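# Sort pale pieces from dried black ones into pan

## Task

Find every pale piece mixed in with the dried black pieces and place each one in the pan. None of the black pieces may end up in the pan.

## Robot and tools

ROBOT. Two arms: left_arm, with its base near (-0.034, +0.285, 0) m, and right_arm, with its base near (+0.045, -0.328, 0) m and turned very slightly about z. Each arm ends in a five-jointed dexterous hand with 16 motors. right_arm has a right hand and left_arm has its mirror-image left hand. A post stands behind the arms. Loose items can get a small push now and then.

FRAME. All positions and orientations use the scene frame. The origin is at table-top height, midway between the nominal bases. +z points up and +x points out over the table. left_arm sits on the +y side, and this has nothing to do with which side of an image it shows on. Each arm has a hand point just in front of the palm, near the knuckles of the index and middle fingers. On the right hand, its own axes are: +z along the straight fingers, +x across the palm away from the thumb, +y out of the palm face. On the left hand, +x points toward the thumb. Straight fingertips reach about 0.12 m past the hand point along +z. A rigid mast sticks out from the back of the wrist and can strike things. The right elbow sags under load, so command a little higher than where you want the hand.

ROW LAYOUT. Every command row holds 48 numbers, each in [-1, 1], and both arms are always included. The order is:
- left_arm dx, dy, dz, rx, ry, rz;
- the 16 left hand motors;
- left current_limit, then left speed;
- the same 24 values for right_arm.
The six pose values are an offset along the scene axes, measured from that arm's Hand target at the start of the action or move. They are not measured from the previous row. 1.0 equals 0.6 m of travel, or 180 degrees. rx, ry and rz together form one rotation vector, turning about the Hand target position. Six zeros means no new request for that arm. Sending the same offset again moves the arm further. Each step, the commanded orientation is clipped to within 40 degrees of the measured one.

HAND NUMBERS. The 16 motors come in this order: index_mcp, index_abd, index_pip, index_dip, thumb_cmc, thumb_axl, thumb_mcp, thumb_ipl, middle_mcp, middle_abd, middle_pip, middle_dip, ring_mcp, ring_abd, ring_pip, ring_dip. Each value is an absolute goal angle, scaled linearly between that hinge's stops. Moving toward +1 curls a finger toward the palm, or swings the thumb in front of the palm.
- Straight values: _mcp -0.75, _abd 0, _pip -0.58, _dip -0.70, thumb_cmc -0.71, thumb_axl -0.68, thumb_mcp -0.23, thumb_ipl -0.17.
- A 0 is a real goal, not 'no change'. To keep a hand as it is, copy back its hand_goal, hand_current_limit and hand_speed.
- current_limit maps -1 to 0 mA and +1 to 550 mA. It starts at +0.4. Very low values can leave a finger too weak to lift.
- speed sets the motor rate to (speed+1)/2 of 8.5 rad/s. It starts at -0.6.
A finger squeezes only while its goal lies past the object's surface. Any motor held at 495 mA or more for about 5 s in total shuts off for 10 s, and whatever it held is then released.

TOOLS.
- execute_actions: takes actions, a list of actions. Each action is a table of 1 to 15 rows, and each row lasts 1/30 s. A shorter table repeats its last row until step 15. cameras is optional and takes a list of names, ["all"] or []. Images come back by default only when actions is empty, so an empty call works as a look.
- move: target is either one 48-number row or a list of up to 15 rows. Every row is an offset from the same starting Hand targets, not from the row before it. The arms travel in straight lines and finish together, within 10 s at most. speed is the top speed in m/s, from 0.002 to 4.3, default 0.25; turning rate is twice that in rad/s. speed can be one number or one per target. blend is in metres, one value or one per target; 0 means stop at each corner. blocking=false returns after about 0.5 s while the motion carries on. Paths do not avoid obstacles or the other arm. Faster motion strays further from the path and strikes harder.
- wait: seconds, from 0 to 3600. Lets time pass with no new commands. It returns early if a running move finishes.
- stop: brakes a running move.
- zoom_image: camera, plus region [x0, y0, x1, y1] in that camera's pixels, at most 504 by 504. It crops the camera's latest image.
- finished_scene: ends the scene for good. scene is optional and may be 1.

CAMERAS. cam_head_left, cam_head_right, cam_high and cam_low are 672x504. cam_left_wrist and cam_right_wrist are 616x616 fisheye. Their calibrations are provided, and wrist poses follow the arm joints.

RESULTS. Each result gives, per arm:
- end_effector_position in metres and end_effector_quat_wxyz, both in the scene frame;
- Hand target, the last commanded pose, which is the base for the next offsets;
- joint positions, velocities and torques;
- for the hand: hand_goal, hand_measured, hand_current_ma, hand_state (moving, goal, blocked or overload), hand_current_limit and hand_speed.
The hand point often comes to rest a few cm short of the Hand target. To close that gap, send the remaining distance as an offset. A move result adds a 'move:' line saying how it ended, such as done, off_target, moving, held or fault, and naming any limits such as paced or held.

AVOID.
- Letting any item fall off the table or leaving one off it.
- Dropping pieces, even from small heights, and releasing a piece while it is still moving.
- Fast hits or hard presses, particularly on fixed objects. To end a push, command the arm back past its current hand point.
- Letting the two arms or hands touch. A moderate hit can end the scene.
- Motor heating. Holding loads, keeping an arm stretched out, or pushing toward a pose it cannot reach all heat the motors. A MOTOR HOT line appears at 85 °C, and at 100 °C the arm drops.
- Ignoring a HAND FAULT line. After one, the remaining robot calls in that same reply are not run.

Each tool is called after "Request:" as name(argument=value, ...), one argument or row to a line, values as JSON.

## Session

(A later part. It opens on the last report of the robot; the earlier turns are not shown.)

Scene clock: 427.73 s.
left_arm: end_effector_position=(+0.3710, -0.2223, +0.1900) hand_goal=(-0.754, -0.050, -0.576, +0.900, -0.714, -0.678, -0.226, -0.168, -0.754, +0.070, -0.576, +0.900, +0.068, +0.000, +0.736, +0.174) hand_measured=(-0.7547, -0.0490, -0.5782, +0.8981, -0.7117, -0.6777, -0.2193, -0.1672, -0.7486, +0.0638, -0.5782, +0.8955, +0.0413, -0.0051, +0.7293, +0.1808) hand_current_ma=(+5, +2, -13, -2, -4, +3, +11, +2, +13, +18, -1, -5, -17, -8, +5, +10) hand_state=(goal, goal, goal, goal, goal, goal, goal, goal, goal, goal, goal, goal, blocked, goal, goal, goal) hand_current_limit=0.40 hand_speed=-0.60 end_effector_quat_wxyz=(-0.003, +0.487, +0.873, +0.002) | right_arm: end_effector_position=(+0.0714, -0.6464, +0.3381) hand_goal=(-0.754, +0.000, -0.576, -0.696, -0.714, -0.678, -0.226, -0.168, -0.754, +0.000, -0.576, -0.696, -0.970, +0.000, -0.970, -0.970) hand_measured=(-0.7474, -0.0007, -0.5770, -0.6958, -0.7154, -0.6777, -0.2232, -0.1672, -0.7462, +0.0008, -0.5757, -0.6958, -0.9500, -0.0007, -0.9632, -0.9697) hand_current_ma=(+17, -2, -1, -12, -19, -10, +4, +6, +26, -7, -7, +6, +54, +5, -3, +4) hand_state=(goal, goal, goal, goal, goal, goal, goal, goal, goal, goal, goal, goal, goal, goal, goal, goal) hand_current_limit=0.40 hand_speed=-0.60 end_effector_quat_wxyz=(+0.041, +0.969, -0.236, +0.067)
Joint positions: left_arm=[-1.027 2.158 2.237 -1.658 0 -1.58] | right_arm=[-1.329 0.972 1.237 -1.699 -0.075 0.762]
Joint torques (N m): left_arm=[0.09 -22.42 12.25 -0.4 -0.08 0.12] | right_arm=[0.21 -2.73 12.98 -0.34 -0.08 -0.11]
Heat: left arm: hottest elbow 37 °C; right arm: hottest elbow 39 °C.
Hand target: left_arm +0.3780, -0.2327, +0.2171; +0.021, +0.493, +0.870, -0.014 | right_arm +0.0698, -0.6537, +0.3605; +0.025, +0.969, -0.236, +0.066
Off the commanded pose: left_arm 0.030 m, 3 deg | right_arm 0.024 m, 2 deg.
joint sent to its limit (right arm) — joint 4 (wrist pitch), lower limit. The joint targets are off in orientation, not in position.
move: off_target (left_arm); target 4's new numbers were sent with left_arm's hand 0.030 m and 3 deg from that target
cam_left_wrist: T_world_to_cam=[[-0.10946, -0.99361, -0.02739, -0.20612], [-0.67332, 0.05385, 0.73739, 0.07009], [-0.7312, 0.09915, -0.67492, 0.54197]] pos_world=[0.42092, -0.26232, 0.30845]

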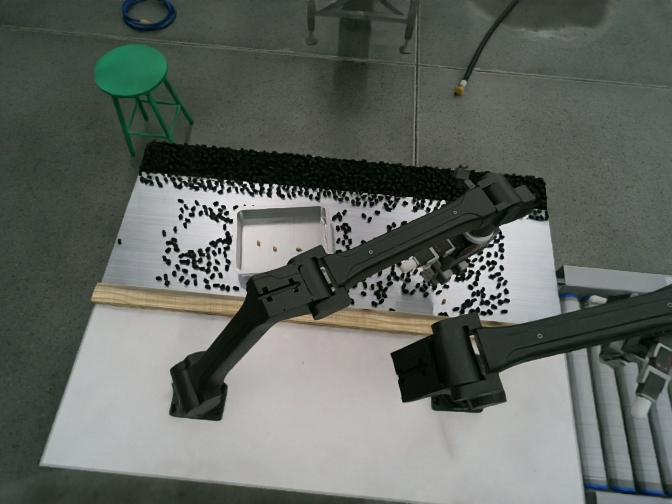

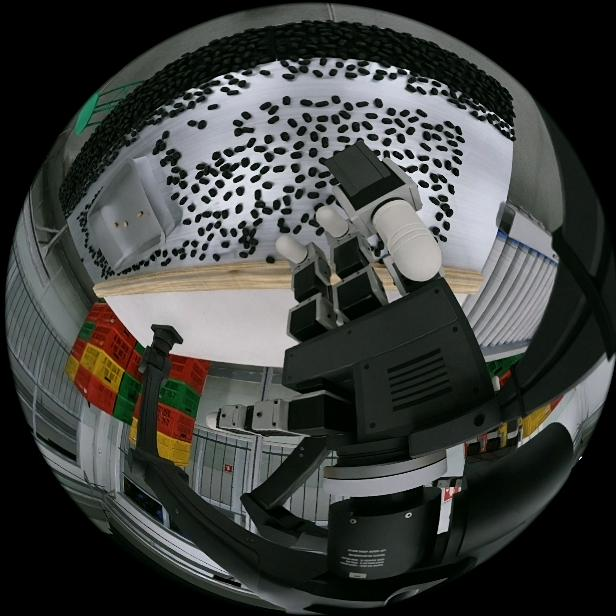

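Request:
move(
  target=[
    [-0.075,-0.0483,-0.03,0,0,-0.005,-0.754,-0.05,-0.576,0.9,-0.714,-0.678,-0.226,-0.168,-0.754,0.07,-0.576,0.9,0.068,0,0.737,0.174,0.4,-0.6,0,0,0,0,0,0,-0.754,0,-0.576,-0.696,-0.714,-0.678,-0.226,-0.168,-0.754,0,-0.576,-0.696,-0.97,0,-0.97,-0.97,0.4,-0.6],
    [-0.075,-0.0483,-0.127,0.0143,0.0073,-0.005,-0.754,-0.05,-0.576,0.9,-0.714,-0.678,-0.226,-0.168,-0.754,0.07,-0.576,0.9,0.068,0,0.737,0.174,0.4,-0.6,0,0,0,0,0,0,-0.754,0,-0.576,-0.696,-0.714,-0.678,-0.226,-0.168,-0.754,0,-0.576,-0.696,-0.97,0,-0.97,-0.97,0.4,-0.6],
    [-0.075,-0.0483,-0.182,0.0143,0.0073,-0.005,-0.754,-0.05,-0.576,0.9,-0.714,-0.678,-0.226,-0.168,-0.754,0.07,-0.576,0.9,0.068,0,0.737,0.174,0.4,-0.6,0,0,0,0,0,0,-0.754,0,-0.576,-0.696,-0.714,-0.678,-0.226,-0.168,-0.754,0,-0.576,-0.696,-0.97,0,-0.97,-0.97,0.4,-0.6],
  ],
  speed=[0.08,0.08,0.06],
  cameras=["cam_high","cam_left_wrist"],
)

Request:
zoom_image(
  camera="cam_left_wrist",
  region=[240, 150, 400, 310],
)

Request:
zoom_image(
  camera="cam_high",
  region=[400, 260, 500, 335],
)

Scene clock: 431.23 s.
left_arm: end_effector_position=(+0.3341, -0.2602, +0.1118) hand_goal=(-0.754, -0.050, -0.576, +0.900, -0.714, -0.678, -0.226, -0.168, -0.754, +0.070, -0.576, +0.900, +0.068, +0.000, +0.736, +0.174) hand_measured=(-0.7547, -0.0505, -0.5770, +0.8981, -0.7192, -0.6777, -0.2203, -0.1681, -0.7486, +0.0638, -0.5782, +0.8968, +0.0401, -0.0051, +0.7318, +0.1820) hand_current_ma=(+13, +1, -3, -4, -9, +12, +11, +5, +7, +9, +12, -6, -25, -10, -1, +13) hand_state=(goal, goal, goal, goal, goal, goal, goal, goal, goal, goal, goal, goal, blocked, goal, goal, goal) hand_current_limit=0.40 hand_speed=-0.60 end_effector_quat_wxyz=(-0.002, +0.505, +0.863, +0.002) | right_arm: end_effector_position=(+0.0714, -0.6464, +0.3381) hand_goal=(-0.754, +0.000, -0.576, -0.696, -0.714, -0.678, -0.226, -0.168, -0.754, +0.000, -0.576, -0.696, -0.970, +0.000, -0.970, -0.970) hand_measured=(-0.7474, -0.0007, -0.5770, -0.6958, -0.7167, -0.6777, -0.2232, -0.1681, -0.7462, +0.0008, -0.5770, -0.6971, -0.9512, +0.0008, -0.9619, -0.9697) hand_current_ma=(+13, -14, -14, -15, -2, -5, +3, +2, +17, +6, -3, +20, +57, -8, +10, +17) hand_state=(goal, goal, goal, goal, goal, goal, goal, goal, goal, goal, goal, goal, goal, goal, goal, goal) hand_current_limit=0.40 hand_speed=-0.60 end_effector_quat_wxyz=(+0.041, +0.969, -0.236, +0.067)
Joint positions: left_arm=[-1.103 2.202 2.107 -1.482 0 -1.616] | right_arm=[-1.329 0.972 1.237 -1.699 -0.075 0.762]
Joint torques (N m): left_arm=[-0.15 -21.95 7.5 0.51 -0.18 -0.19] | right_arm=[0.21 -2.73 13 -0.32 -0.08 -0.11]
Heat: left arm: hottest elbow 37 °C; right arm: hottest elbow 39 °C.
Hand target: left_arm +0.3330, -0.2617, +0.1080; +0.000, +0.500, +0.866, +0.000 | right_arm +0.0698, -0.6537, +0.3605; +0.025, +0.969, -0.236, +0.066
Off the commanded pose: left_arm 0.004 m, 1 deg | right_arm 0.024 m, 2 deg.
joint sent to its limit (right arm) — joint 4 (wrist pitch), lower limit. The joint targets are off in orientation, not in position.
move: done
cam_left_wrist: T_world_to_cam=[[-0.14912, -0.98848, -0.0257, -0.23559], [-0.67157, 0.08216, 0.73637, 0.11188], [-0.72578, 0.12707, -0.67609, 0.47152]] pos_world=[0.38223, -0.30198, 0.23035]

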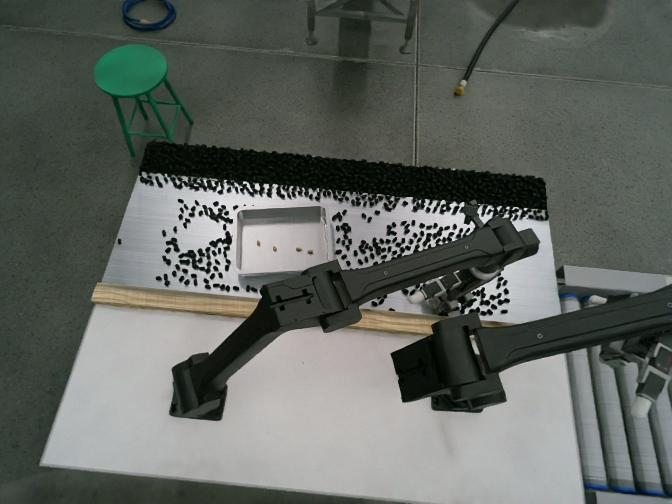

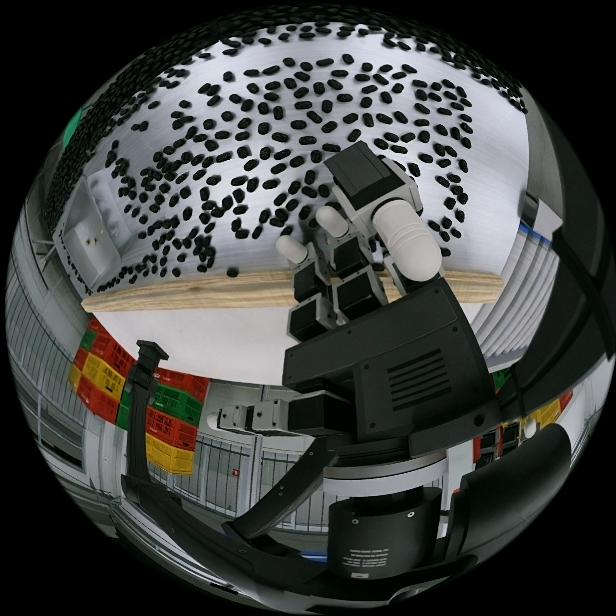

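Scaled by 3.150 from the camera's image (finer frame: 880x880).

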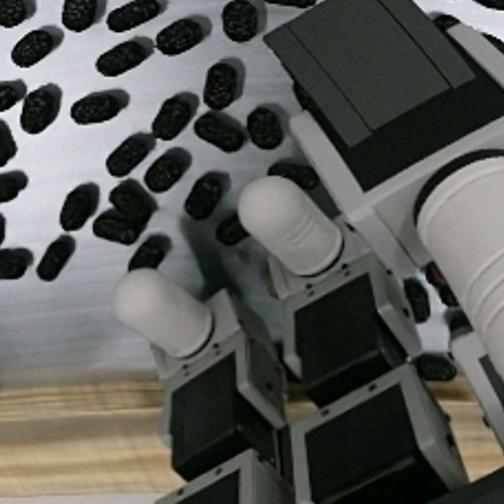

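Scaled by 5.040 from the camera's image (finer frame: 960x720).

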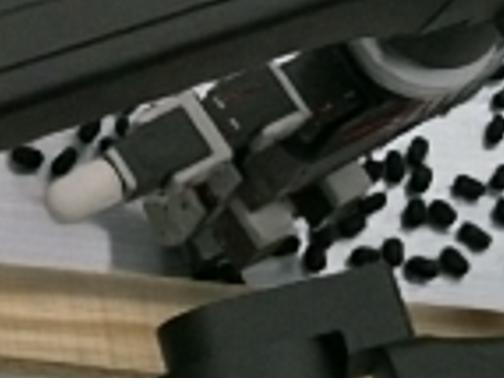

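Request:
move(
  target=[
    [0,0,-0.017,0,0,0,-0.754,-0.05,-0.576,0.9,-0.714,-0.678,-0.226,-0.168,-0.754,0.07,-0.576,0.9,0.068,0,0.737,0.174,0.4,-0.6,0,0,0,0,0,0,-0.754,0,-0.576,-0.696,-0.714,-0.678,-0.226,-0.168,-0.754,0,-0.576,-0.696,-0.97,0,-0.97,-0.97,0.4,-0.6],
  ],
  speed=[0.03],
  cameras=["cam_high","cam_left_wrist"],
)

Request:
zoom_image(
  camera="cam_left_wrist",
  region=[240, 150, 400, 310],
)

Scene clock: 432.13 s.
left_arm: end_effector_position=(+0.3344, -0.2607, +0.1055) hand_goal=(-0.754, -0.050, -0.576, +0.900, -0.714, -0.678, -0.226, -0.168, -0.754, +0.070, -0.576, +0.900, +0.068, +0.000, +0.736, +0.174) hand_measured=(-0.7607, -0.0578, -0.5847, +0.8968, -0.7192, -0.6777, -0.2193, -0.1681, -0.7486, +0.0623, -0.5782, +0.8955, +0.0413, -0.0051, +0.7305, +0.1820) hand_current_ma=(+9, -1, -10, +15, -9, +5, +1, +2, +10, +9, +0, +4, -13, -11, -6, +9) hand_state=(goal, goal, goal, goal, goal, goal, goal, goal, goal, goal, goal, goal, blocked, goal, goal, goal) hand_current_limit=0.40 hand_speed=-0.60 end_effector_quat_wxyz=(+0.000, +0.505, +0.863, +0.000) | right_arm: end_effector_position=(+0.0714, -0.6464, +0.3381) hand_goal=(-0.754, +0.000, -0.576, -0.696, -0.714, -0.678, -0.226, -0.168, -0.754, +0.000, -0.576, -0.696, -0.970, +0.000, -0.970, -0.970) hand_measured=(-0.7486, -0.0007, -0.5770, -0.6958, -0.7154, -0.6767, -0.2232, -0.1681, -0.7474, -0.0007, -0.5770, -0.6971, -0.9512, +0.0008, -0.9632, -0.9697) hand_current_ma=(+14, -4, +1, +4, -19, -4, -9, +6, +11, -8, -13, -4, +52, -10, +5, +5) hand_state=(goal, goal, goal, goal, goal, goal, goal, goal, goal, goal, goal, goal, goal, goal, goal, goal) hand_current_limit=0.40 hand_speed=-0.60 end_effector_quat_wxyz=(+0.041, +0.969, -0.236, +0.067)
Joint positions: left_arm=[-1.103 2.202 2.091 -1.46 0 -1.617] | right_arm=[-1.329 0.972 1.237 -1.699 -0.075 0.762]
Joint torques (N m): left_arm=[-0.21 -21.66 7.21 0.62 -0.18 -0.18] | right_arm=[0.15 -2.73 12.98 -0.32 -0.08 -0.11]
Heat: left arm: hottest elbow 37 °C; right arm: hottest elbow 39 °C.
Hand target: left_arm +0.3330, -0.2617, +0.0978; +0.000, +0.500, +0.866, +0.000 | right_arm +0.0698, -0.6537, +0.3605; +0.025, +0.969, -0.236, +0.066
Off the commanded pose: left_arm 0.008 m, 1 deg | right_arm 0.024 m, 2 deg.
joint sent to its limit (right arm) — joint 4 (wrist pitch), lower limit. The joint targets are off in orientation, not in position.
move: done
cam_left_wrist: T_world_to_cam=[[-0.14868, -0.98865, -0.02139, -0.23693], [-0.67336, 0.08537, 0.73437, 0.11841], [-0.72421, 0.12359, -0.67842, 0.46634]] pos_world=[0.38223, -0.30199, 0.22435]

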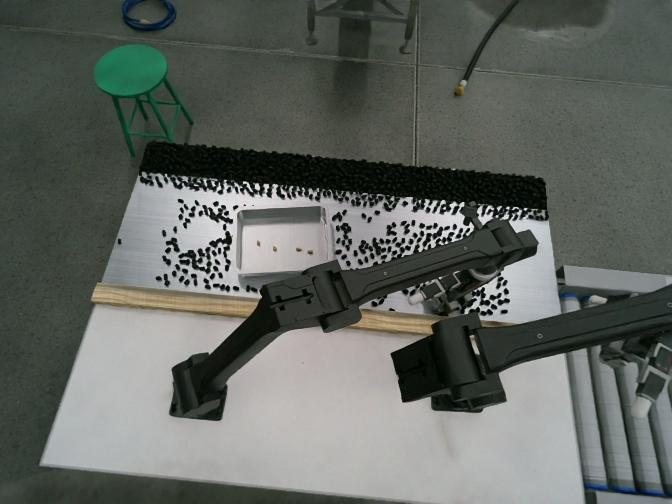

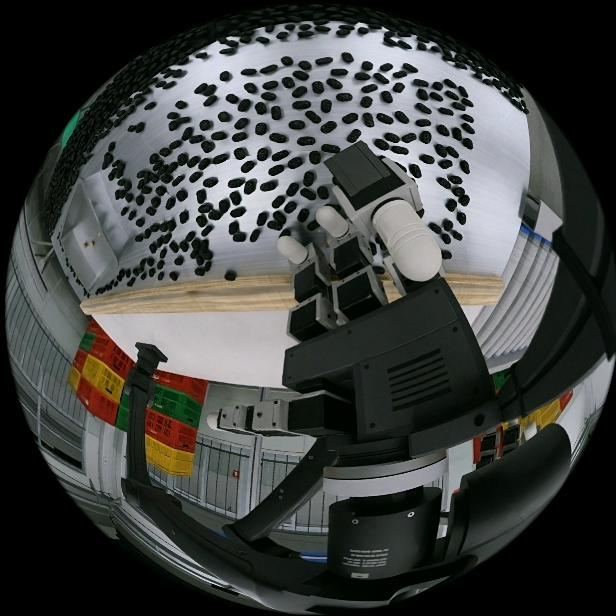

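Scaled by 3.150 from the camera's image (finer frame: 880x880).

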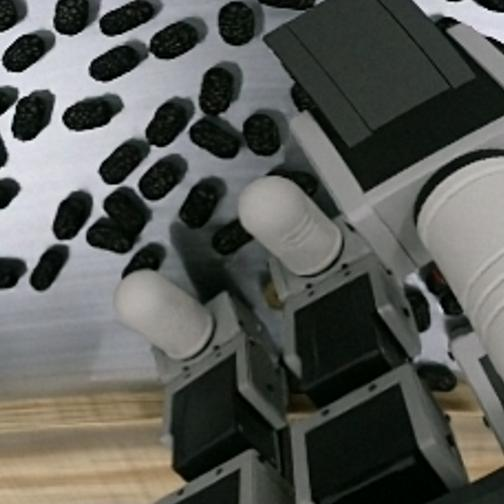

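Request:
move(
  target=[
    [0.008,0,0.10,-0.014,-0.007,0,-0.754,-0.05,-0.576,0.9,-0.714,-0.678,-0.226,-0.168,-0.754,0.07,-0.576,0.9,0.068,0,0.737,0.174,0.4,-0.8,0,0,0,0,0,0,-0.754,0,-0.576,-0.696,-0.714,-0.678,-0.226,-0.168,-0.754,0,-0.576,-0.696,-0.97,0,-0.97,-0.97,0.4,-0.6],
    [0.08,0.1,0.18,-0.014,-0.007,0,-0.754,-0.05,-0.576,0.9,-0.714,-0.678,-0.226,-0.168,-0.754,0.07,-0.576,0.9,0.068,0,0.737,0.174,0.4,-0.6,0,0,0,0,0,0,-0.754,0,-0.576,-0.696,-0.714,-0.678,-0.226,-0.168,-0.754,0,-0.576,-0.696,-0.97,0,-0.97,-0.97,0.4,-0.6],
  ],
  speed=[0.08,0.1],
  cameras=["cam_high","cam_left_wrist","cam_head_left","cam_low"],
)

Request:
zoom_image(
  camera="cam_high",
  region=[390, 230, 500, 320],
)

Request:
zoom_image(
  camera="cam_left_wrist",
  region=[240, 180, 400, 340],
)

Request:
zoom_image(
  camera="cam_low",
  region=[310, 200, 390, 260],
)

Scene clock: 436.03 s.
left_arm: end_effector_position=(+0.3784, -0.2016, +0.1802) hand_goal=(-0.754, -0.050, -0.576, +0.900, -0.714, -0.678, -0.226, -0.168, -0.754, +0.070, -0.576, +0.900, +0.068, +0.000, +0.736, +0.174) hand_measured=(-0.7486, -0.0432, -0.5782, +0.8981, -0.7180, -0.6767, -0.2193, -0.1672, -0.7486, +0.0623, -0.5770, +0.8968, +0.0413, -0.0065, +0.7305, +0.1808) hand_current_ma=(+5, +5, -2, +6, -8, +6, +9, +4, +4, +3, +5, +6, -16, -1, -5, +4) hand_state=(goal, goal, goal, goal, goal, goal, goal, goal, goal, goal, goal, goal, blocked, goal, goal, goal) hand_current_limit=0.40 hand_speed=-0.60 end_effector_quat_wxyz=(+0.004, +0.495, +0.869, -0.003) | right_arm: end_effector_position=(+0.0714, -0.6464, +0.3381) hand_goal=(-0.754, +0.000, -0.576, -0.696, -0.714, -0.678, -0.226, -0.168, -0.754, +0.000, -0.576, -0.696, -0.970, +0.000, -0.970, -0.970) hand_measured=(-0.7474, -0.0021, -0.5770, -0.6958, -0.7167, -0.6767, -0.2232, -0.1681, -0.7474, +0.0008, -0.5770, -0.6958, -0.9512, +0.0008, -0.9619, -0.9697) hand_current_ma=(+7, -13, +11, +6, -4, +8, +14, -6, +4, +5, -18, +6, +54, -11, +1, +15) hand_state=(goal, goal, goal, goal, goal, goal, goal, goal, goal, goal, goal, goal, goal, goal, goal, goal) hand_current_limit=0.40 hand_speed=-0.60 end_effector_quat_wxyz=(+0.041, +0.969, -0.236, +0.067)
Joint positions: left_arm=[-1.001 2.085 2.091 -1.566 0.001 -1.536] | right_arm=[-1.329 0.972 1.237 -1.699 -0.075 0.762]
Joint torques (N m): left_arm=[0.44 -23.53 9.22 -0.36 -0.04 0.13] | right_arm=[0.21 -2.73 12.98 -0.32 -0.08 -0.11]
Heat: left arm: hottest elbow 37 °C; right arm: hottest elbow 39 °C.
Hand target: left_arm +0.3811, -0.2018, +0.2058; +0.021, +0.499, +0.866, -0.014 | right_arm +0.0698, -0.6537, +0.3605; +0.025, +0.969, -0.236, +0.066
Off the commanded pose: left_arm 0.026 m, 2 deg | right_arm 0.024 m, 2 deg.
joint sent to its limit (right arm) — joint 4 (wrist pitch), lower limit. The joint targets are off in orientation, not in position.
move: off_target (left_arm); target 2's new numbers were sent with left_arm's hand 0.026 m and 2 deg from that target
cam_left_wrist: T_world_to_cam=[[-0.12703, -0.99183, -0.01187, -0.1809], [-0.67843, 0.07815, 0.7305, 0.08935], [-0.7236, 0.10085, -0.68281, 0.53758]] pos_world=[0.42663, -0.24062, 0.29964]
Images, in order (width x height): cam_head_left 672x504, cam_high 672x504, cam_low 672x504, cam_left_wrist 616x616.

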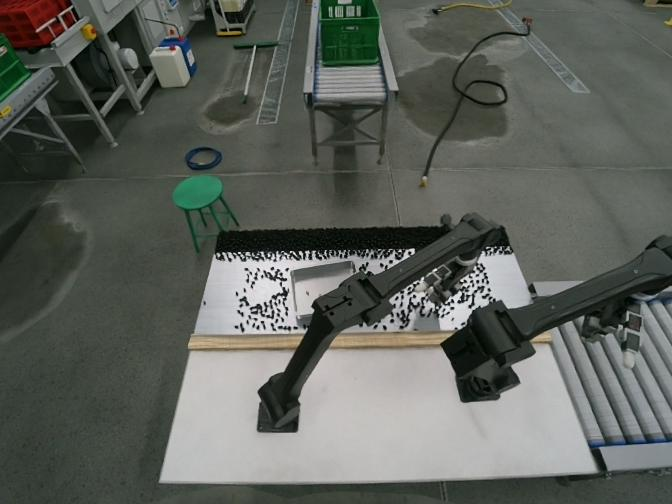

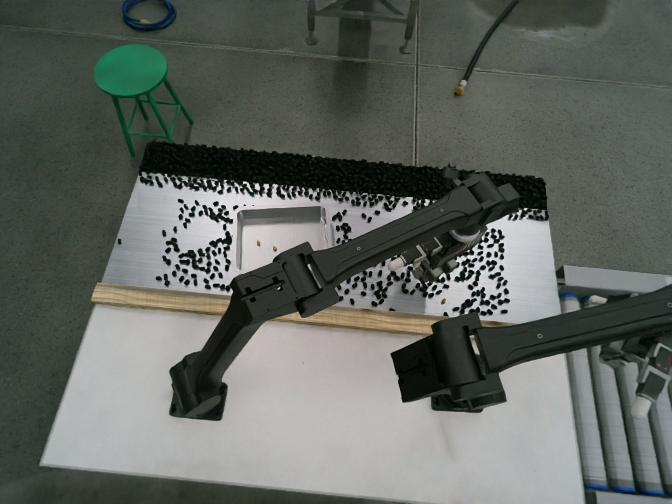

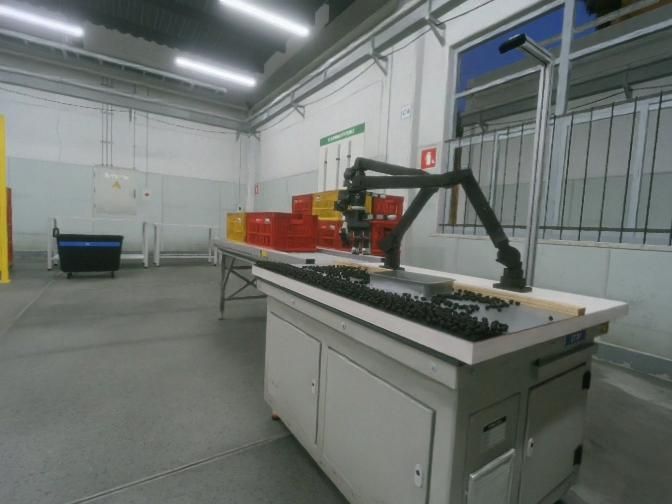

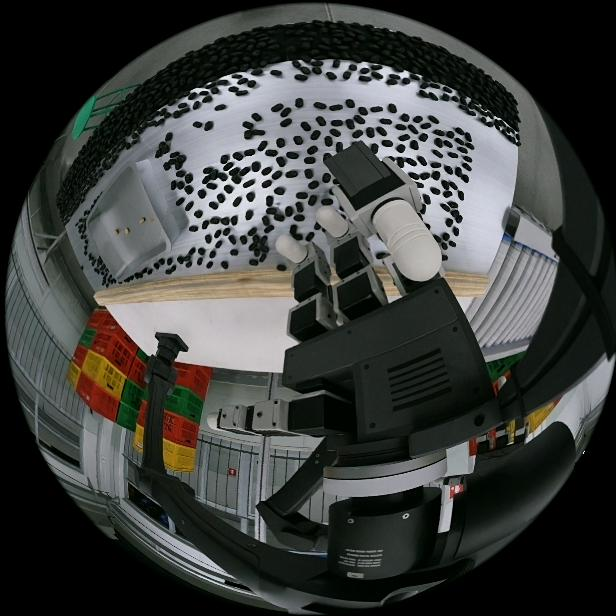

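Scaled by 4.582 from the camera's image (finer frame: 960x720).

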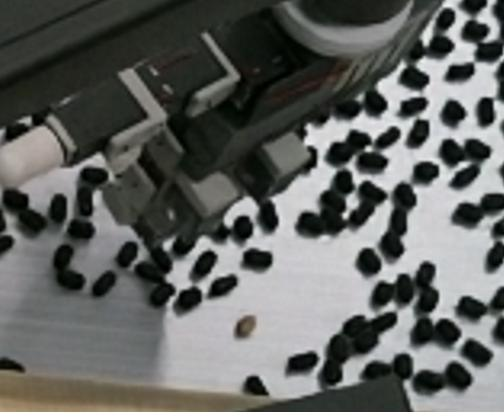

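Scaled by 3.150 from the camera's image (finer frame: 880x880).

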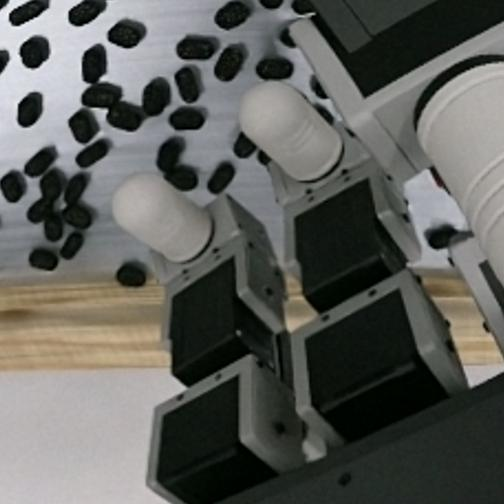

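Scaled by 6.300 from the camera's image (finer frame: 960x720).

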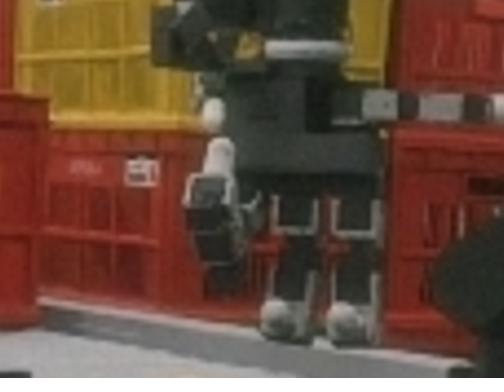

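Request:
move(
  target=[
    [-0.0702,-0.11,-0.02,0,0,-0.028,-0.754,-0.05,-0.576,0.9,-0.714,-0.678,-0.226,-0.168,-0.754,0.07,-0.576,0.9,0.068,0,0.737,0.174,0.4,-0.6,0,0,0,0,0,0,-0.754,0,-0.576,-0.696,-0.714,-0.678,-0.226,-0.168,-0.754,0,-0.576,-0.696,-0.97,0,-0.97,-0.97,0.4,-0.6],
    [-0.0702,-0.11,-0.108,0.0144,0.0071,-0.028,-0.754,-0.05,-0.576,0.9,-0.714,-0.678,-0.226,-0.168,-0.754,0.07,-0.576,0.9,0.068,0,0.737,0.174,0.4,-0.6,0,0,0,0,0,0,-0.754,0,-0.576,-0.696,-0.714,-0.678,-0.226,-0.168,-0.754,0,-0.576,-0.696,-0.97,0,-0.97,-0.97,0.4,-0.6],
    [-0.0702,-0.11,-0.16,0.0144,0.0071,-0.028,-0.754,-0.05,-0.576,0.9,-0.714,-0.678,-0.226,-0.168,-0.754,0.07,-0.576,0.9,0.068,0,0.737,0.174,0.4,-0.6,0,0,0,0,0,0,-0.754,0,-0.576,-0.696,-0.714,-0.678,-0.226,-0.168,-0.754,0,-0.576,-0.696,-0.97,0,-0.97,-0.97,0.4,-0.6],
  ],
  speed=[0.1,0.08,0.06],
  cameras=["cam_high","cam_left_wrist"],
)

Request:
zoom_image(
  camera="cam_left_wrist",
  region=[240, 150, 400, 310],
)

Request:
zoom_image(
  camera="cam_high",
  region=[400, 260, 500, 335],
)

Scene clock: 440.10 s.
left_arm: end_effector_position=(+0.3394, -0.2656, +0.1140) hand_goal=(-0.754, -0.050, -0.576, +0.900, -0.714, -0.678, -0.226, -0.168, -0.754, +0.070, -0.576, +0.900, +0.068, +0.000, +0.736, +0.174) hand_measured=(-0.7486, -0.0432, -0.5782, +0.8981, -0.7192, -0.6767, -0.2203, -0.1672, -0.7486, +0.0623, -0.5770, +0.8955, +0.0413, -0.0051, +0.7318, +0.1808) hand_current_ma=(+9, +1, -6, -5, +0, -2, +14, +2, +14, +4, +0, -9, -16, +3, -2, +1) hand_state=(goal, goal, goal, goal, goal, goal, goal, goal, goal, goal, goal, goal, blocked, goal, goal, goal) hand_current_limit=0.40 hand_speed=-0.60 end_effector_quat_wxyz=(-0.003, +0.539, +0.843, +0.001) | right_arm: end_effector_position=(+0.0714, -0.6464, +0.3381) hand_goal=(-0.754, +0.000, -0.576, -0.696, -0.714, -0.678, -0.226, -0.168, -0.754, +0.000, -0.576, -0.696, -0.970, +0.000, -0.970, -0.970) hand_measured=(-0.7486, -0.0007, -0.5770, -0.6971, -0.7154, -0.6777, -0.2232, -0.1681, -0.7462, +0.0008, -0.5770, -0.6958, -0.9512, +0.0008, -0.9619, -0.9697) hand_current_ma=(+11, -13, +5, -9, -18, -15, +10, -1, +28, -10, -7, -6, +46, -5, +22, +13) hand_state=(goal, goal, goal, goal, goal, goal, goal, goal, goal, goal, goal, goal, goal, goal, goal, goal) hand_current_limit=0.40 hand_speed=-0.60 end_effector_quat_wxyz=(+0.041, +0.969, -0.236, +0.067)
Joint positions: left_arm=[-1.102 2.203 2.116 -1.49 0.002 -1.536] | right_arm=[-1.329 0.972 1.237 -1.699 -0.075 0.762]
Joint torques (N m): left_arm=[-0.21 -22.12 7.43 0.58 -0.2 -0.09] | right_arm=[0.21 -2.78 13 -0.32 -0.08 -0.11]
Heat: left arm: hottest elbow 37 °C; right arm: hottest elbow 39 °C.
Hand target: left_arm +0.3389, -0.2677, +0.1097; -0.001, +0.537, +0.843, +0.000 | right_arm +0.0698, -0.6537, +0.3605; +0.025, +0.969, -0.236, +0.066
Off the commanded pose: left_arm 0.005 m, 0 deg | right_arm 0.024 m, 2 deg.
joint sent to its limit (right arm) — joint 4 (wrist pitch), lower limit. The joint targets are off in orientation, not in position.
move: done
cam_left_wrist: T_world_to_cam=[[-0.22702, -0.97358, -0.02454, -0.20983], [-0.66087, 0.13549, 0.73817, 0.12462], [-0.71535, 0.18379, -0.67417, 0.48875]] pos_world=[0.38435, -0.311, 0.23235]

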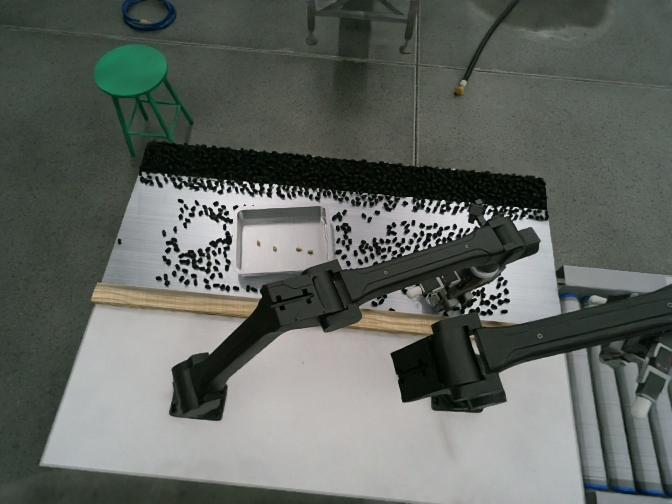

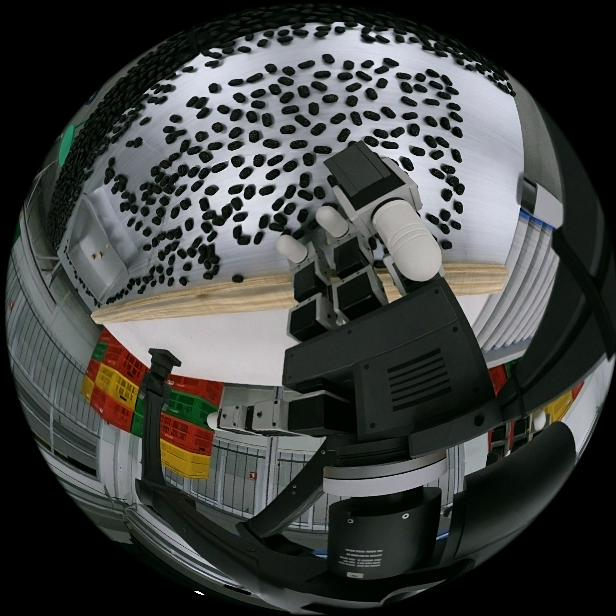

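Scaled by 3.150 from the camera's image (finer frame: 880x880).

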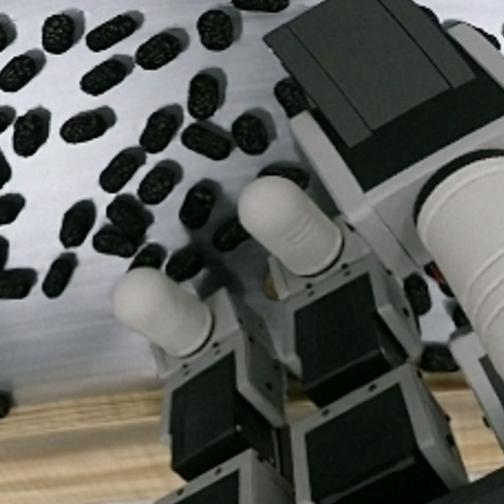

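Scaled by 5.040 from the camera's image (finer frame: 960x720).

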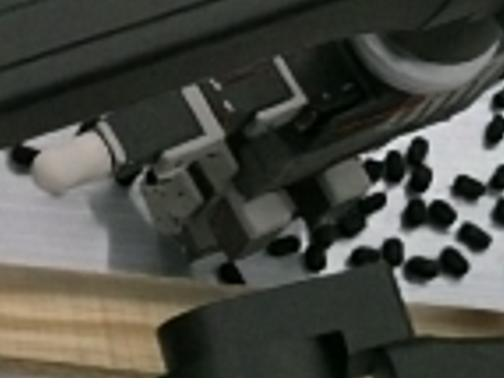

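Request:
move(
  target=[
    [0,0,-0.035,0,0,0,-0.754,-0.05,-0.576,0.9,-0.714,-0.678,-0.226,-0.168,-0.754,0.07,-0.576,0.9,0.068,0,0.737,0.174,0.4,-0.6,0,0,0,0,0,0,-0.754,0,-0.576,-0.696,-0.714,-0.678,-0.226,-0.168,-0.754,0,-0.576,-0.696,-0.97,0,-0.97,-0.97,0.4,-0.6],
  ],
  speed=[0.03],
  cameras=["cam_high","cam_left_wrist"],
)

Request:
zoom_image(
  camera="cam_left_wrist",
  region=[240, 150, 400, 310],
)

Request:
zoom_image(
  camera="cam_high",
  region=[400, 260, 500, 335],
)

Scene clock: 441.63 s.
left_arm: end_effector_position=(+0.3401, -0.2671, +0.0990) hand_goal=(-0.754, -0.050, -0.576, +0.900, -0.714, -0.678, -0.226, -0.168, -0.754, +0.070, -0.576, +0.900, +0.068, +0.000, +0.736, +0.174) hand_measured=(-0.7498, -0.0446, -0.5782, +0.8968, -0.7192, -0.6767, -0.2193, -0.1681, -0.7486, +0.0550, -0.5782, +0.8955, +0.0413, -0.0065, +0.7305, +0.1808) hand_current_ma=(+9, -1, -10, +4, -1, -1, +14, +11, +12, +3, +0, -1, -13, -12, +2, +6) hand_state=(goal, goal, goal, goal, goal, goal, goal, goal, goal, goal, goal, goal, blocked, goal, goal, goal) hand_current_limit=0.40 hand_speed=-0.60 end_effector_quat_wxyz=(+0.001, +0.539, +0.843, -0.002) | right_arm: end_effector_position=(+0.0714, -0.6464, +0.3381) hand_goal=(-0.754, +0.000, -0.576, -0.696, -0.714, -0.678, -0.226, -0.168, -0.754, +0.000, -0.576, -0.696, -0.970, +0.000, -0.970, -0.970) hand_measured=(-0.7474, -0.0007, -0.5770, -0.6971, -0.7154, -0.6777, -0.2232, -0.1681, -0.7474, -0.0007, -0.5770, -0.6958, -0.9512, -0.0007, -0.9619, -0.9697) hand_current_ma=(+8, -14, +5, +8, +2, -10, +0, +8, +22, -2, -13, +17, +58, +10, -7, +6) hand_state=(goal, goal, goal, goal, goal, goal, goal, goal, goal, goal, goal, goal, goal, goal, goal, goal) hand_current_limit=0.40 hand_speed=-0.60 end_effector_quat_wxyz=(+0.041, +0.969, -0.236, +0.067)
Joint positions: left_arm=[-1.102 2.206 2.082 -1.444 0.002 -1.536] | right_arm=[-1.329 0.972 1.237 -1.699 -0.075 0.762]
Joint torques (N m): left_arm=[-0.15 -21.77 7.02 0.69 -0.2 -0.09] | right_arm=[0.15 -2.67 12.98 -0.31 -0.07 -0.11]
Heat: left arm: hottest elbow 37 °C; right arm: hottest elbow 39 °C.
Hand target: left_arm +0.3389, -0.2677, +0.0886; -0.001, +0.537, +0.843, +0.000 | right_arm +0.0698, -0.6537, +0.3605; +0.025, +0.969, -0.236, +0.066
Off the commanded pose: left_arm 0.010 m, 0 deg | right_arm 0.024 m, 2 deg.
joint sent to its limit (right arm) — joint 4 (wrist pitch), lower limit. The joint targets are off in orientation, not in position.
move: done
cam_left_wrist: T_world_to_cam=[[-0.22691, -0.97376, -0.01725, -0.2123], [-0.66408, 0.14174, 0.73411, 0.13952], [-0.7124, 0.17803, -0.67882, 0.4775]] pos_world=[0.38465, -0.31151, 0.21805]

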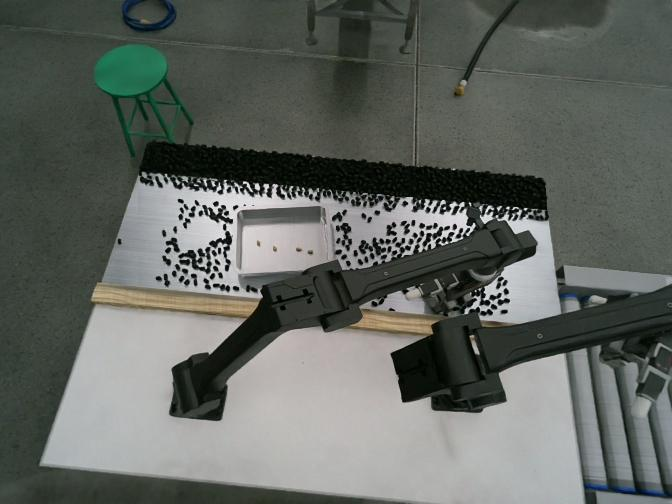

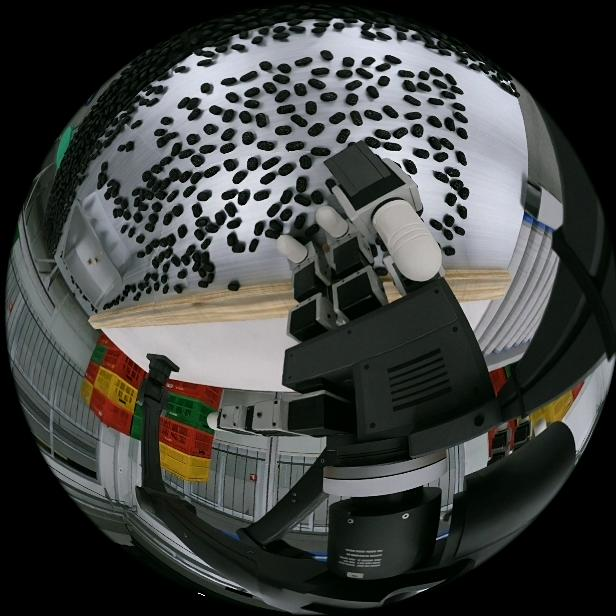

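Scaled by 3.150 from the camera's image (finer frame: 880x880).

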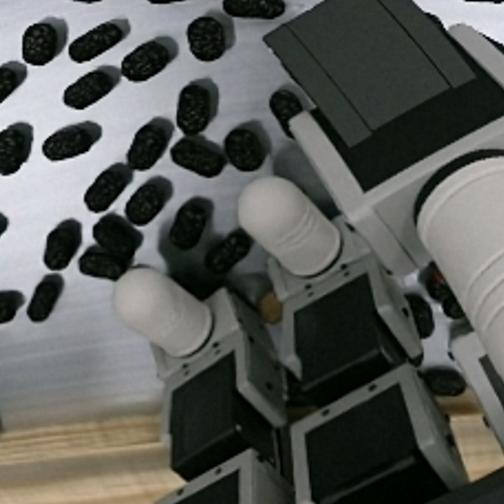

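Scaled by 5.040 from the camera's image (finer frame: 960x720).

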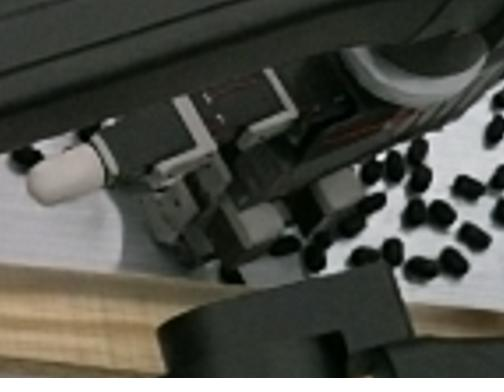

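Request:
move(
  target=[
    [0,0,0,0,0,0,-0.754,0.15,-0.576,0.9,-0.714,-0.678,-0.226,-0.168,-0.754,-0.15,-0.576,0.9,0.068,0,0.737,0.174,0.4,-0.9,0,0,0,0,0,0,-0.754,0,-0.576,-0.696,-0.714,-0.678,-0.226,-0.168,-0.754,0,-0.576,-0.696,-0.97,0,-0.97,-0.97,0.4,-0.6],
    [0,0,0,0,0,0,-0.754,0.2,-0.576,0.9,-0.714,-0.678,-0.226,-0.168,-0.754,-0.2,-0.576,0.9,0.068,0,0.737,0.174,0.4,-0.9,0,0,0,0,0,0,-0.754,0,-0.576,-0.696,-0.714,-0.678,-0.226,-0.168,-0.754,0,-0.576,-0.696,-0.97,0,-0.97,-0.97,0.4,-0.6],
  ],
  speed=[0.04,0.04],
  cameras=["cam_high","cam_left_wrist"],
)

Request:
zoom_image(
  camera="cam_left_wrist",
  region=[240, 150, 400, 310],
)

Scene clock: 442.87 s.
left_arm: end_effector_position=(+0.3406, -0.2681, +0.0989) hand_goal=(-0.754, +0.200, -0.576, +0.900, -0.714, -0.678, -0.226, -0.168, -0.754, -0.200, -0.576, +0.900, +0.068, +0.000, +0.736, +0.174) hand_measured=(-0.7571, +0.0345, -0.5821, +0.8981, -0.7192, -0.6767, -0.2193, -0.1681, -0.7474, +0.0037, -0.5744, +0.8968, +0.0413, -0.0051, +0.7305, +0.1820) hand_current_ma=(+9, -77, -7, -1, -6, +2, +12, +1, +6, +130, -2, -2, -15, +2, +4, +0) hand_state=(goal, blocked, goal, goal, goal, goal, goal, goal, goal, blocked, goal, goal, blocked, goal, goal, goal) hand_current_limit=0.40 hand_speed=-0.90 end_effector_quat_wxyz=(+0.003, +0.539, +0.843, -0.003) | right_arm: end_effector_position=(+0.0714, -0.6464, +0.3381) hand_goal=(-0.754, +0.000, -0.576, -0.696, -0.714, -0.678, -0.226, -0.168, -0.754, +0.000, -0.576, -0.696, -0.970, +0.000, -0.970, -0.970) hand_measured=(-0.7474, -0.0007, -0.5770, -0.6958, -0.7154, -0.6777, -0.2242, -0.1681, -0.7462, +0.0008, -0.5770, -0.6958, -0.9512, -0.0007, -0.9619, -0.9697) hand_current_ma=(+20, -10, -3, -25, -16, +18, -3, +1, +18, -2, -17, +3, +47, +10, +17, +12) hand_state=(goal, goal, goal, goal, goal, goal, goal, goal, goal, goal, goal, goal, goal, goal, goal, goal) hand_current_limit=0.40 hand_speed=-0.60 end_effector_quat_wxyz=(+0.041, +0.969, -0.236, +0.067)
Joint positions: left_arm=[-1.102 2.206 2.082 -1.439 0.002 -1.536] | right_arm=[-1.329 0.972 1.237 -1.699 -0.075 0.762]
Joint torques (N m): left_arm=[-0.21 -21.71 6.95 0.5 -0.21 -0.09] | right_arm=[0.21 -2.73 13.01 -0.32 -0.08 -0.11]
Heat: left arm: hottest elbow 37 °C; right arm: hottest elbow 39 °C.
Hand target: left_arm +0.3389, -0.2677, +0.0886; -0.001, +0.537, +0.843, +0.000 | right_arm +0.0698, -0.6537, +0.3605; +0.025, +0.969, -0.236, +0.066
Off the commanded pose: left_arm 0.010 m, 1 deg | right_arm 0.024 m, 2 deg.
joint sent to its limit (right arm) — joint 4 (wrist pitch), lower limit. The joint targets are off in orientation, not in position.
move: done
cam_left_wrist: T_world_to_cam=[[-0.22695, -0.97381, -0.01379, -0.2136], [-0.66553, 0.14474, 0.7322, 0.14158], [-0.71103, 0.17535, -0.68095, 0.47692]] pos_world=[0.38485, -0.31212, 0.21814]

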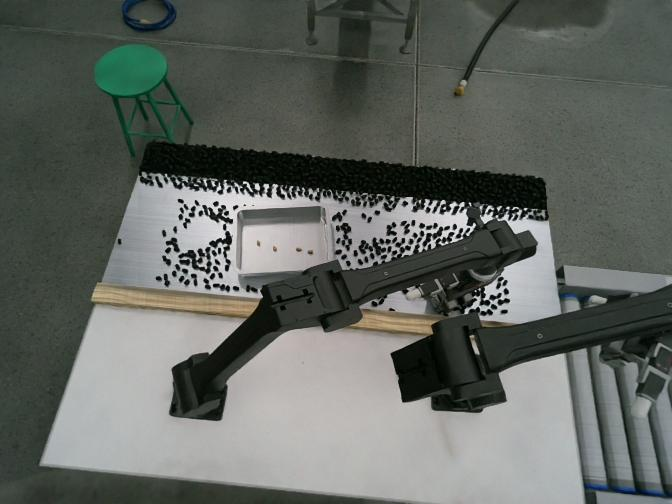

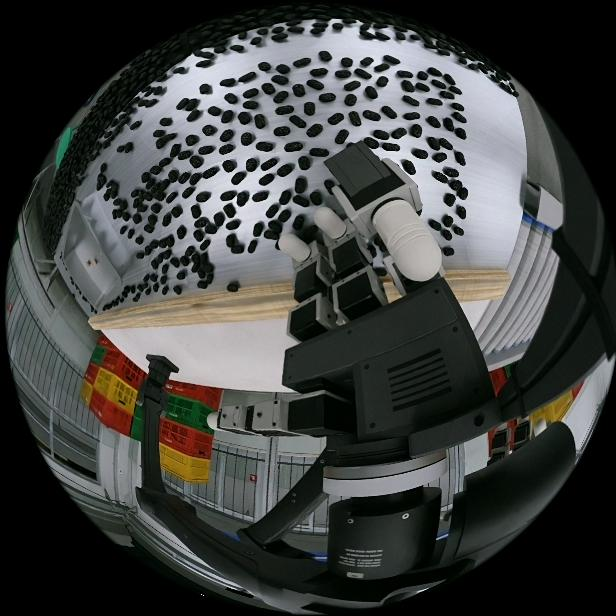

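Scaled by 3.150 from the camera's image (finer frame: 880x880).

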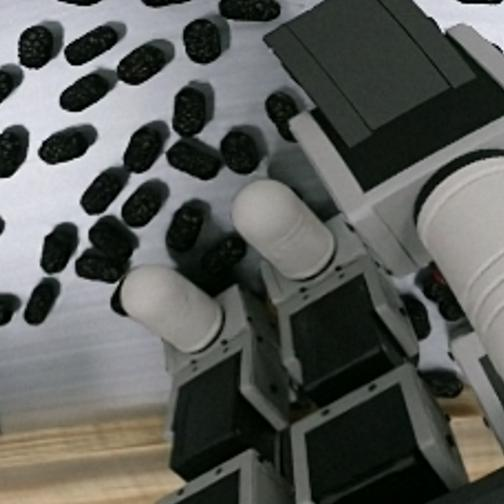

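Request:
move(
  target=[
    [0.006,0.003,0.06,-0.012,-0.007,0,-0.754,0.2,-0.576,0.9,-0.714,-0.678,-0.226,-0.168,-0.754,-0.2,-0.576,0.9,0.068,0,0.737,0.174,0.4,-0.9,0,0,0,0,0,0,-0.754,0,-0.576,-0.696,-0.714,-0.678,-0.226,-0.168,-0.754,0,-0.576,-0.696,-0.97,0,-0.97,-0.97,0.4,-0.6],
    [0.008,0.004,0.2,-0.016,-0.009,0,-0.754,0.2,-0.576,0.9,-0.714,-0.678,-0.226,-0.168,-0.754,-0.2,-0.576,0.9,0.068,0,0.737,0.174,0.4,-0.9,0,0,0,0,0,0,-0.754,0,-0.576,-0.696,-0.714,-0.678,-0.226,-0.168,-0.754,0,-0.576,-0.696,-0.97,0,-0.97,-0.97,0.4,-0.6],
  ],
  speed=[0.04,0.06],
  cameras=["cam_high","cam_left_wrist","cam_low"],
)

Request:
zoom_image(
  camera="cam_high",
  region=[400, 250, 500, 325],
)

Request:
zoom_image(
  camera="cam_left_wrist",
  region=[240, 150, 400, 310],
)

Request:
zoom_image(
  camera="cam_low",
  region=[310, 220, 390, 280],
)

Scene clock: 446.33 s.
left_arm: end_effector_position=(+0.3350, -0.2569, +0.1696) hand_goal=(-0.754, +0.200, -0.576, +0.900, -0.714, -0.678, -0.226, -0.168, -0.754, -0.200, -0.576, +0.900, +0.068, +0.000, +0.736, +0.174) hand_measured=(-0.7571, +0.0360, -0.5834, +0.8981, -0.7192, -0.6767, -0.2193, -0.1672, -0.7462, +0.0023, -0.5757, +0.8968, +0.0401, -0.0065, +0.7305, +0.1808) hand_current_ma=(+5, -80, -11, +1, -11, +3, +11, +8, +7, +124, +7, -7, -14, -9, +2, +3) hand_state=(goal, blocked, goal, goal, goal, goal, goal, goal, goal, blocked, goal, goal, blocked, goal, goal, goal) hand_current_limit=0.40 hand_speed=-0.90 end_effector_quat_wxyz=(-0.009, +0.539, +0.842, +0.004) | right_arm: end_effector_position=(+0.0714, -0.6464, +0.3381) hand_goal=(-0.754, +0.000, -0.576, -0.696, -0.714, -0.678, -0.226, -0.168, -0.754, +0.000, -0.576, -0.696, -0.970, +0.000, -0.970, -0.970) hand_measured=(-0.7474, +0.0008, -0.5770, -0.6971, -0.7154, -0.6777, -0.2232, -0.1681, -0.7462, -0.0007, -0.5757, -0.6971, -0.9500, +0.0008, -0.9619, -0.9697) hand_current_ma=(+22, +14, -3, -11, -19, -17, -9, +11, +32, +0, -7, +2, +54, -21, +3, +5) hand_state=(goal, goal, goal, goal, goal, goal, goal, goal, goal, goal, goal, goal, goal, goal, goal, goal) hand_current_limit=0.40 hand_speed=-0.60 end_effector_quat_wxyz=(+0.041, +0.969, -0.236, +0.067)
Joint positions: left_arm=[-1.102 2.174 2.212 -1.628 0.002 -1.536] | right_arm=[-1.329 0.972 1.237 -1.699 -0.075 0.762]
Joint torques (N m): left_arm=[0.5 -24 12.18 -0.46 -0.32 -0.01] | right_arm=[0.15 -2.73 12.98 -0.32 -0.08 -0.11]
Heat: left arm: hottest elbow 37 °C; right arm: hottest elbow 39 °C.
Hand target: left_arm +0.3437, -0.2653, +0.2087; +0.024, +0.537, +0.843, -0.014 | right_arm +0.0698, -0.6537, +0.3605; +0.025, +0.969, -0.236, +0.066
Off the commanded pose: left_arm 0.041 m, 4 deg | right_arm 0.024 m, 2 deg.
joint sent to its limit (right arm) — joint 4 (wrist pitch), lower limit. The joint targets are off in orientation, not in position.
move: off_target (left_arm)
cam_left_wrist: T_world_to_cam=[[-0.22722, -0.97323, -0.03445, -0.19918], [-0.65652, 0.12695, 0.74355, 0.07493], [-0.71928, 0.19157, -0.66779, 0.52373]] pos_world=[0.38064, -0.30369, 0.28716]
Images, in order (width x height): cam_high 672x504, cam_low 672x504, cam_left_wrist 616x616.

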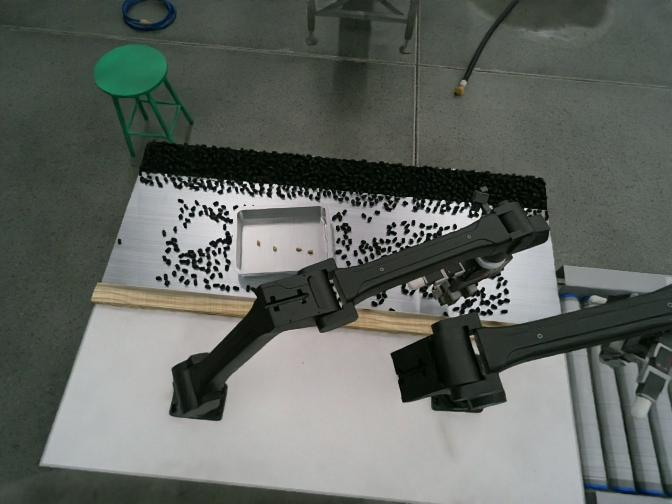

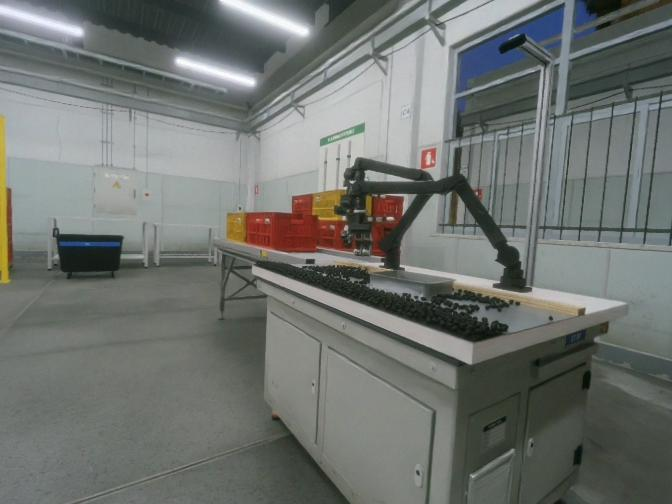

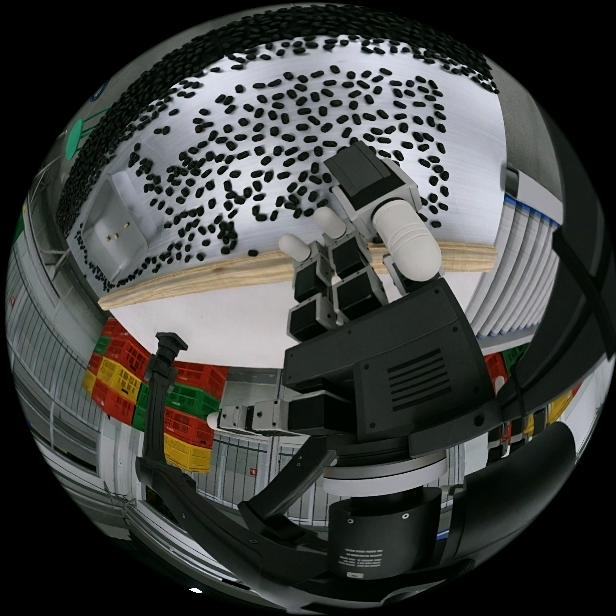

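Scaled by 5.040 from the camera's image (finer frame: 960x720).

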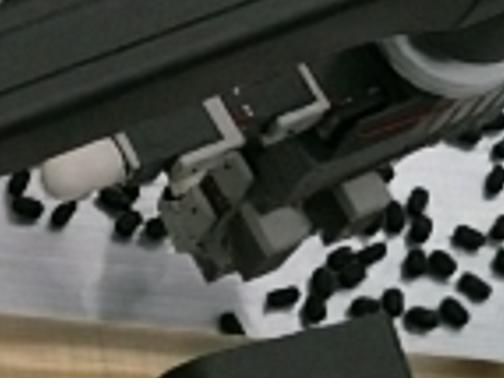

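Scaled by 3.150 from the camera's image (finer frame: 880x880).

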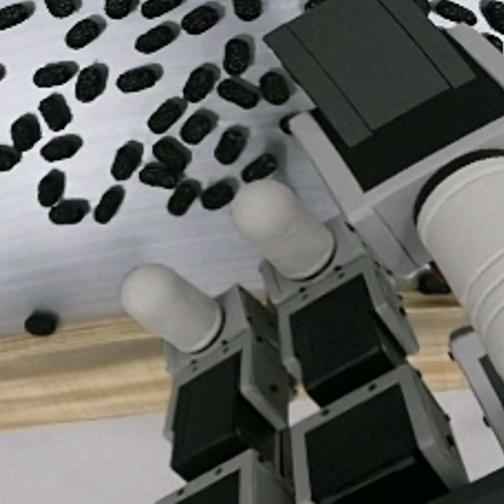

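Scaled by 6.300 from the camera's image (finer frame: 960x720).

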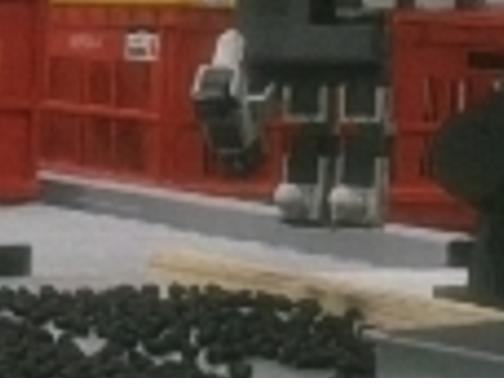

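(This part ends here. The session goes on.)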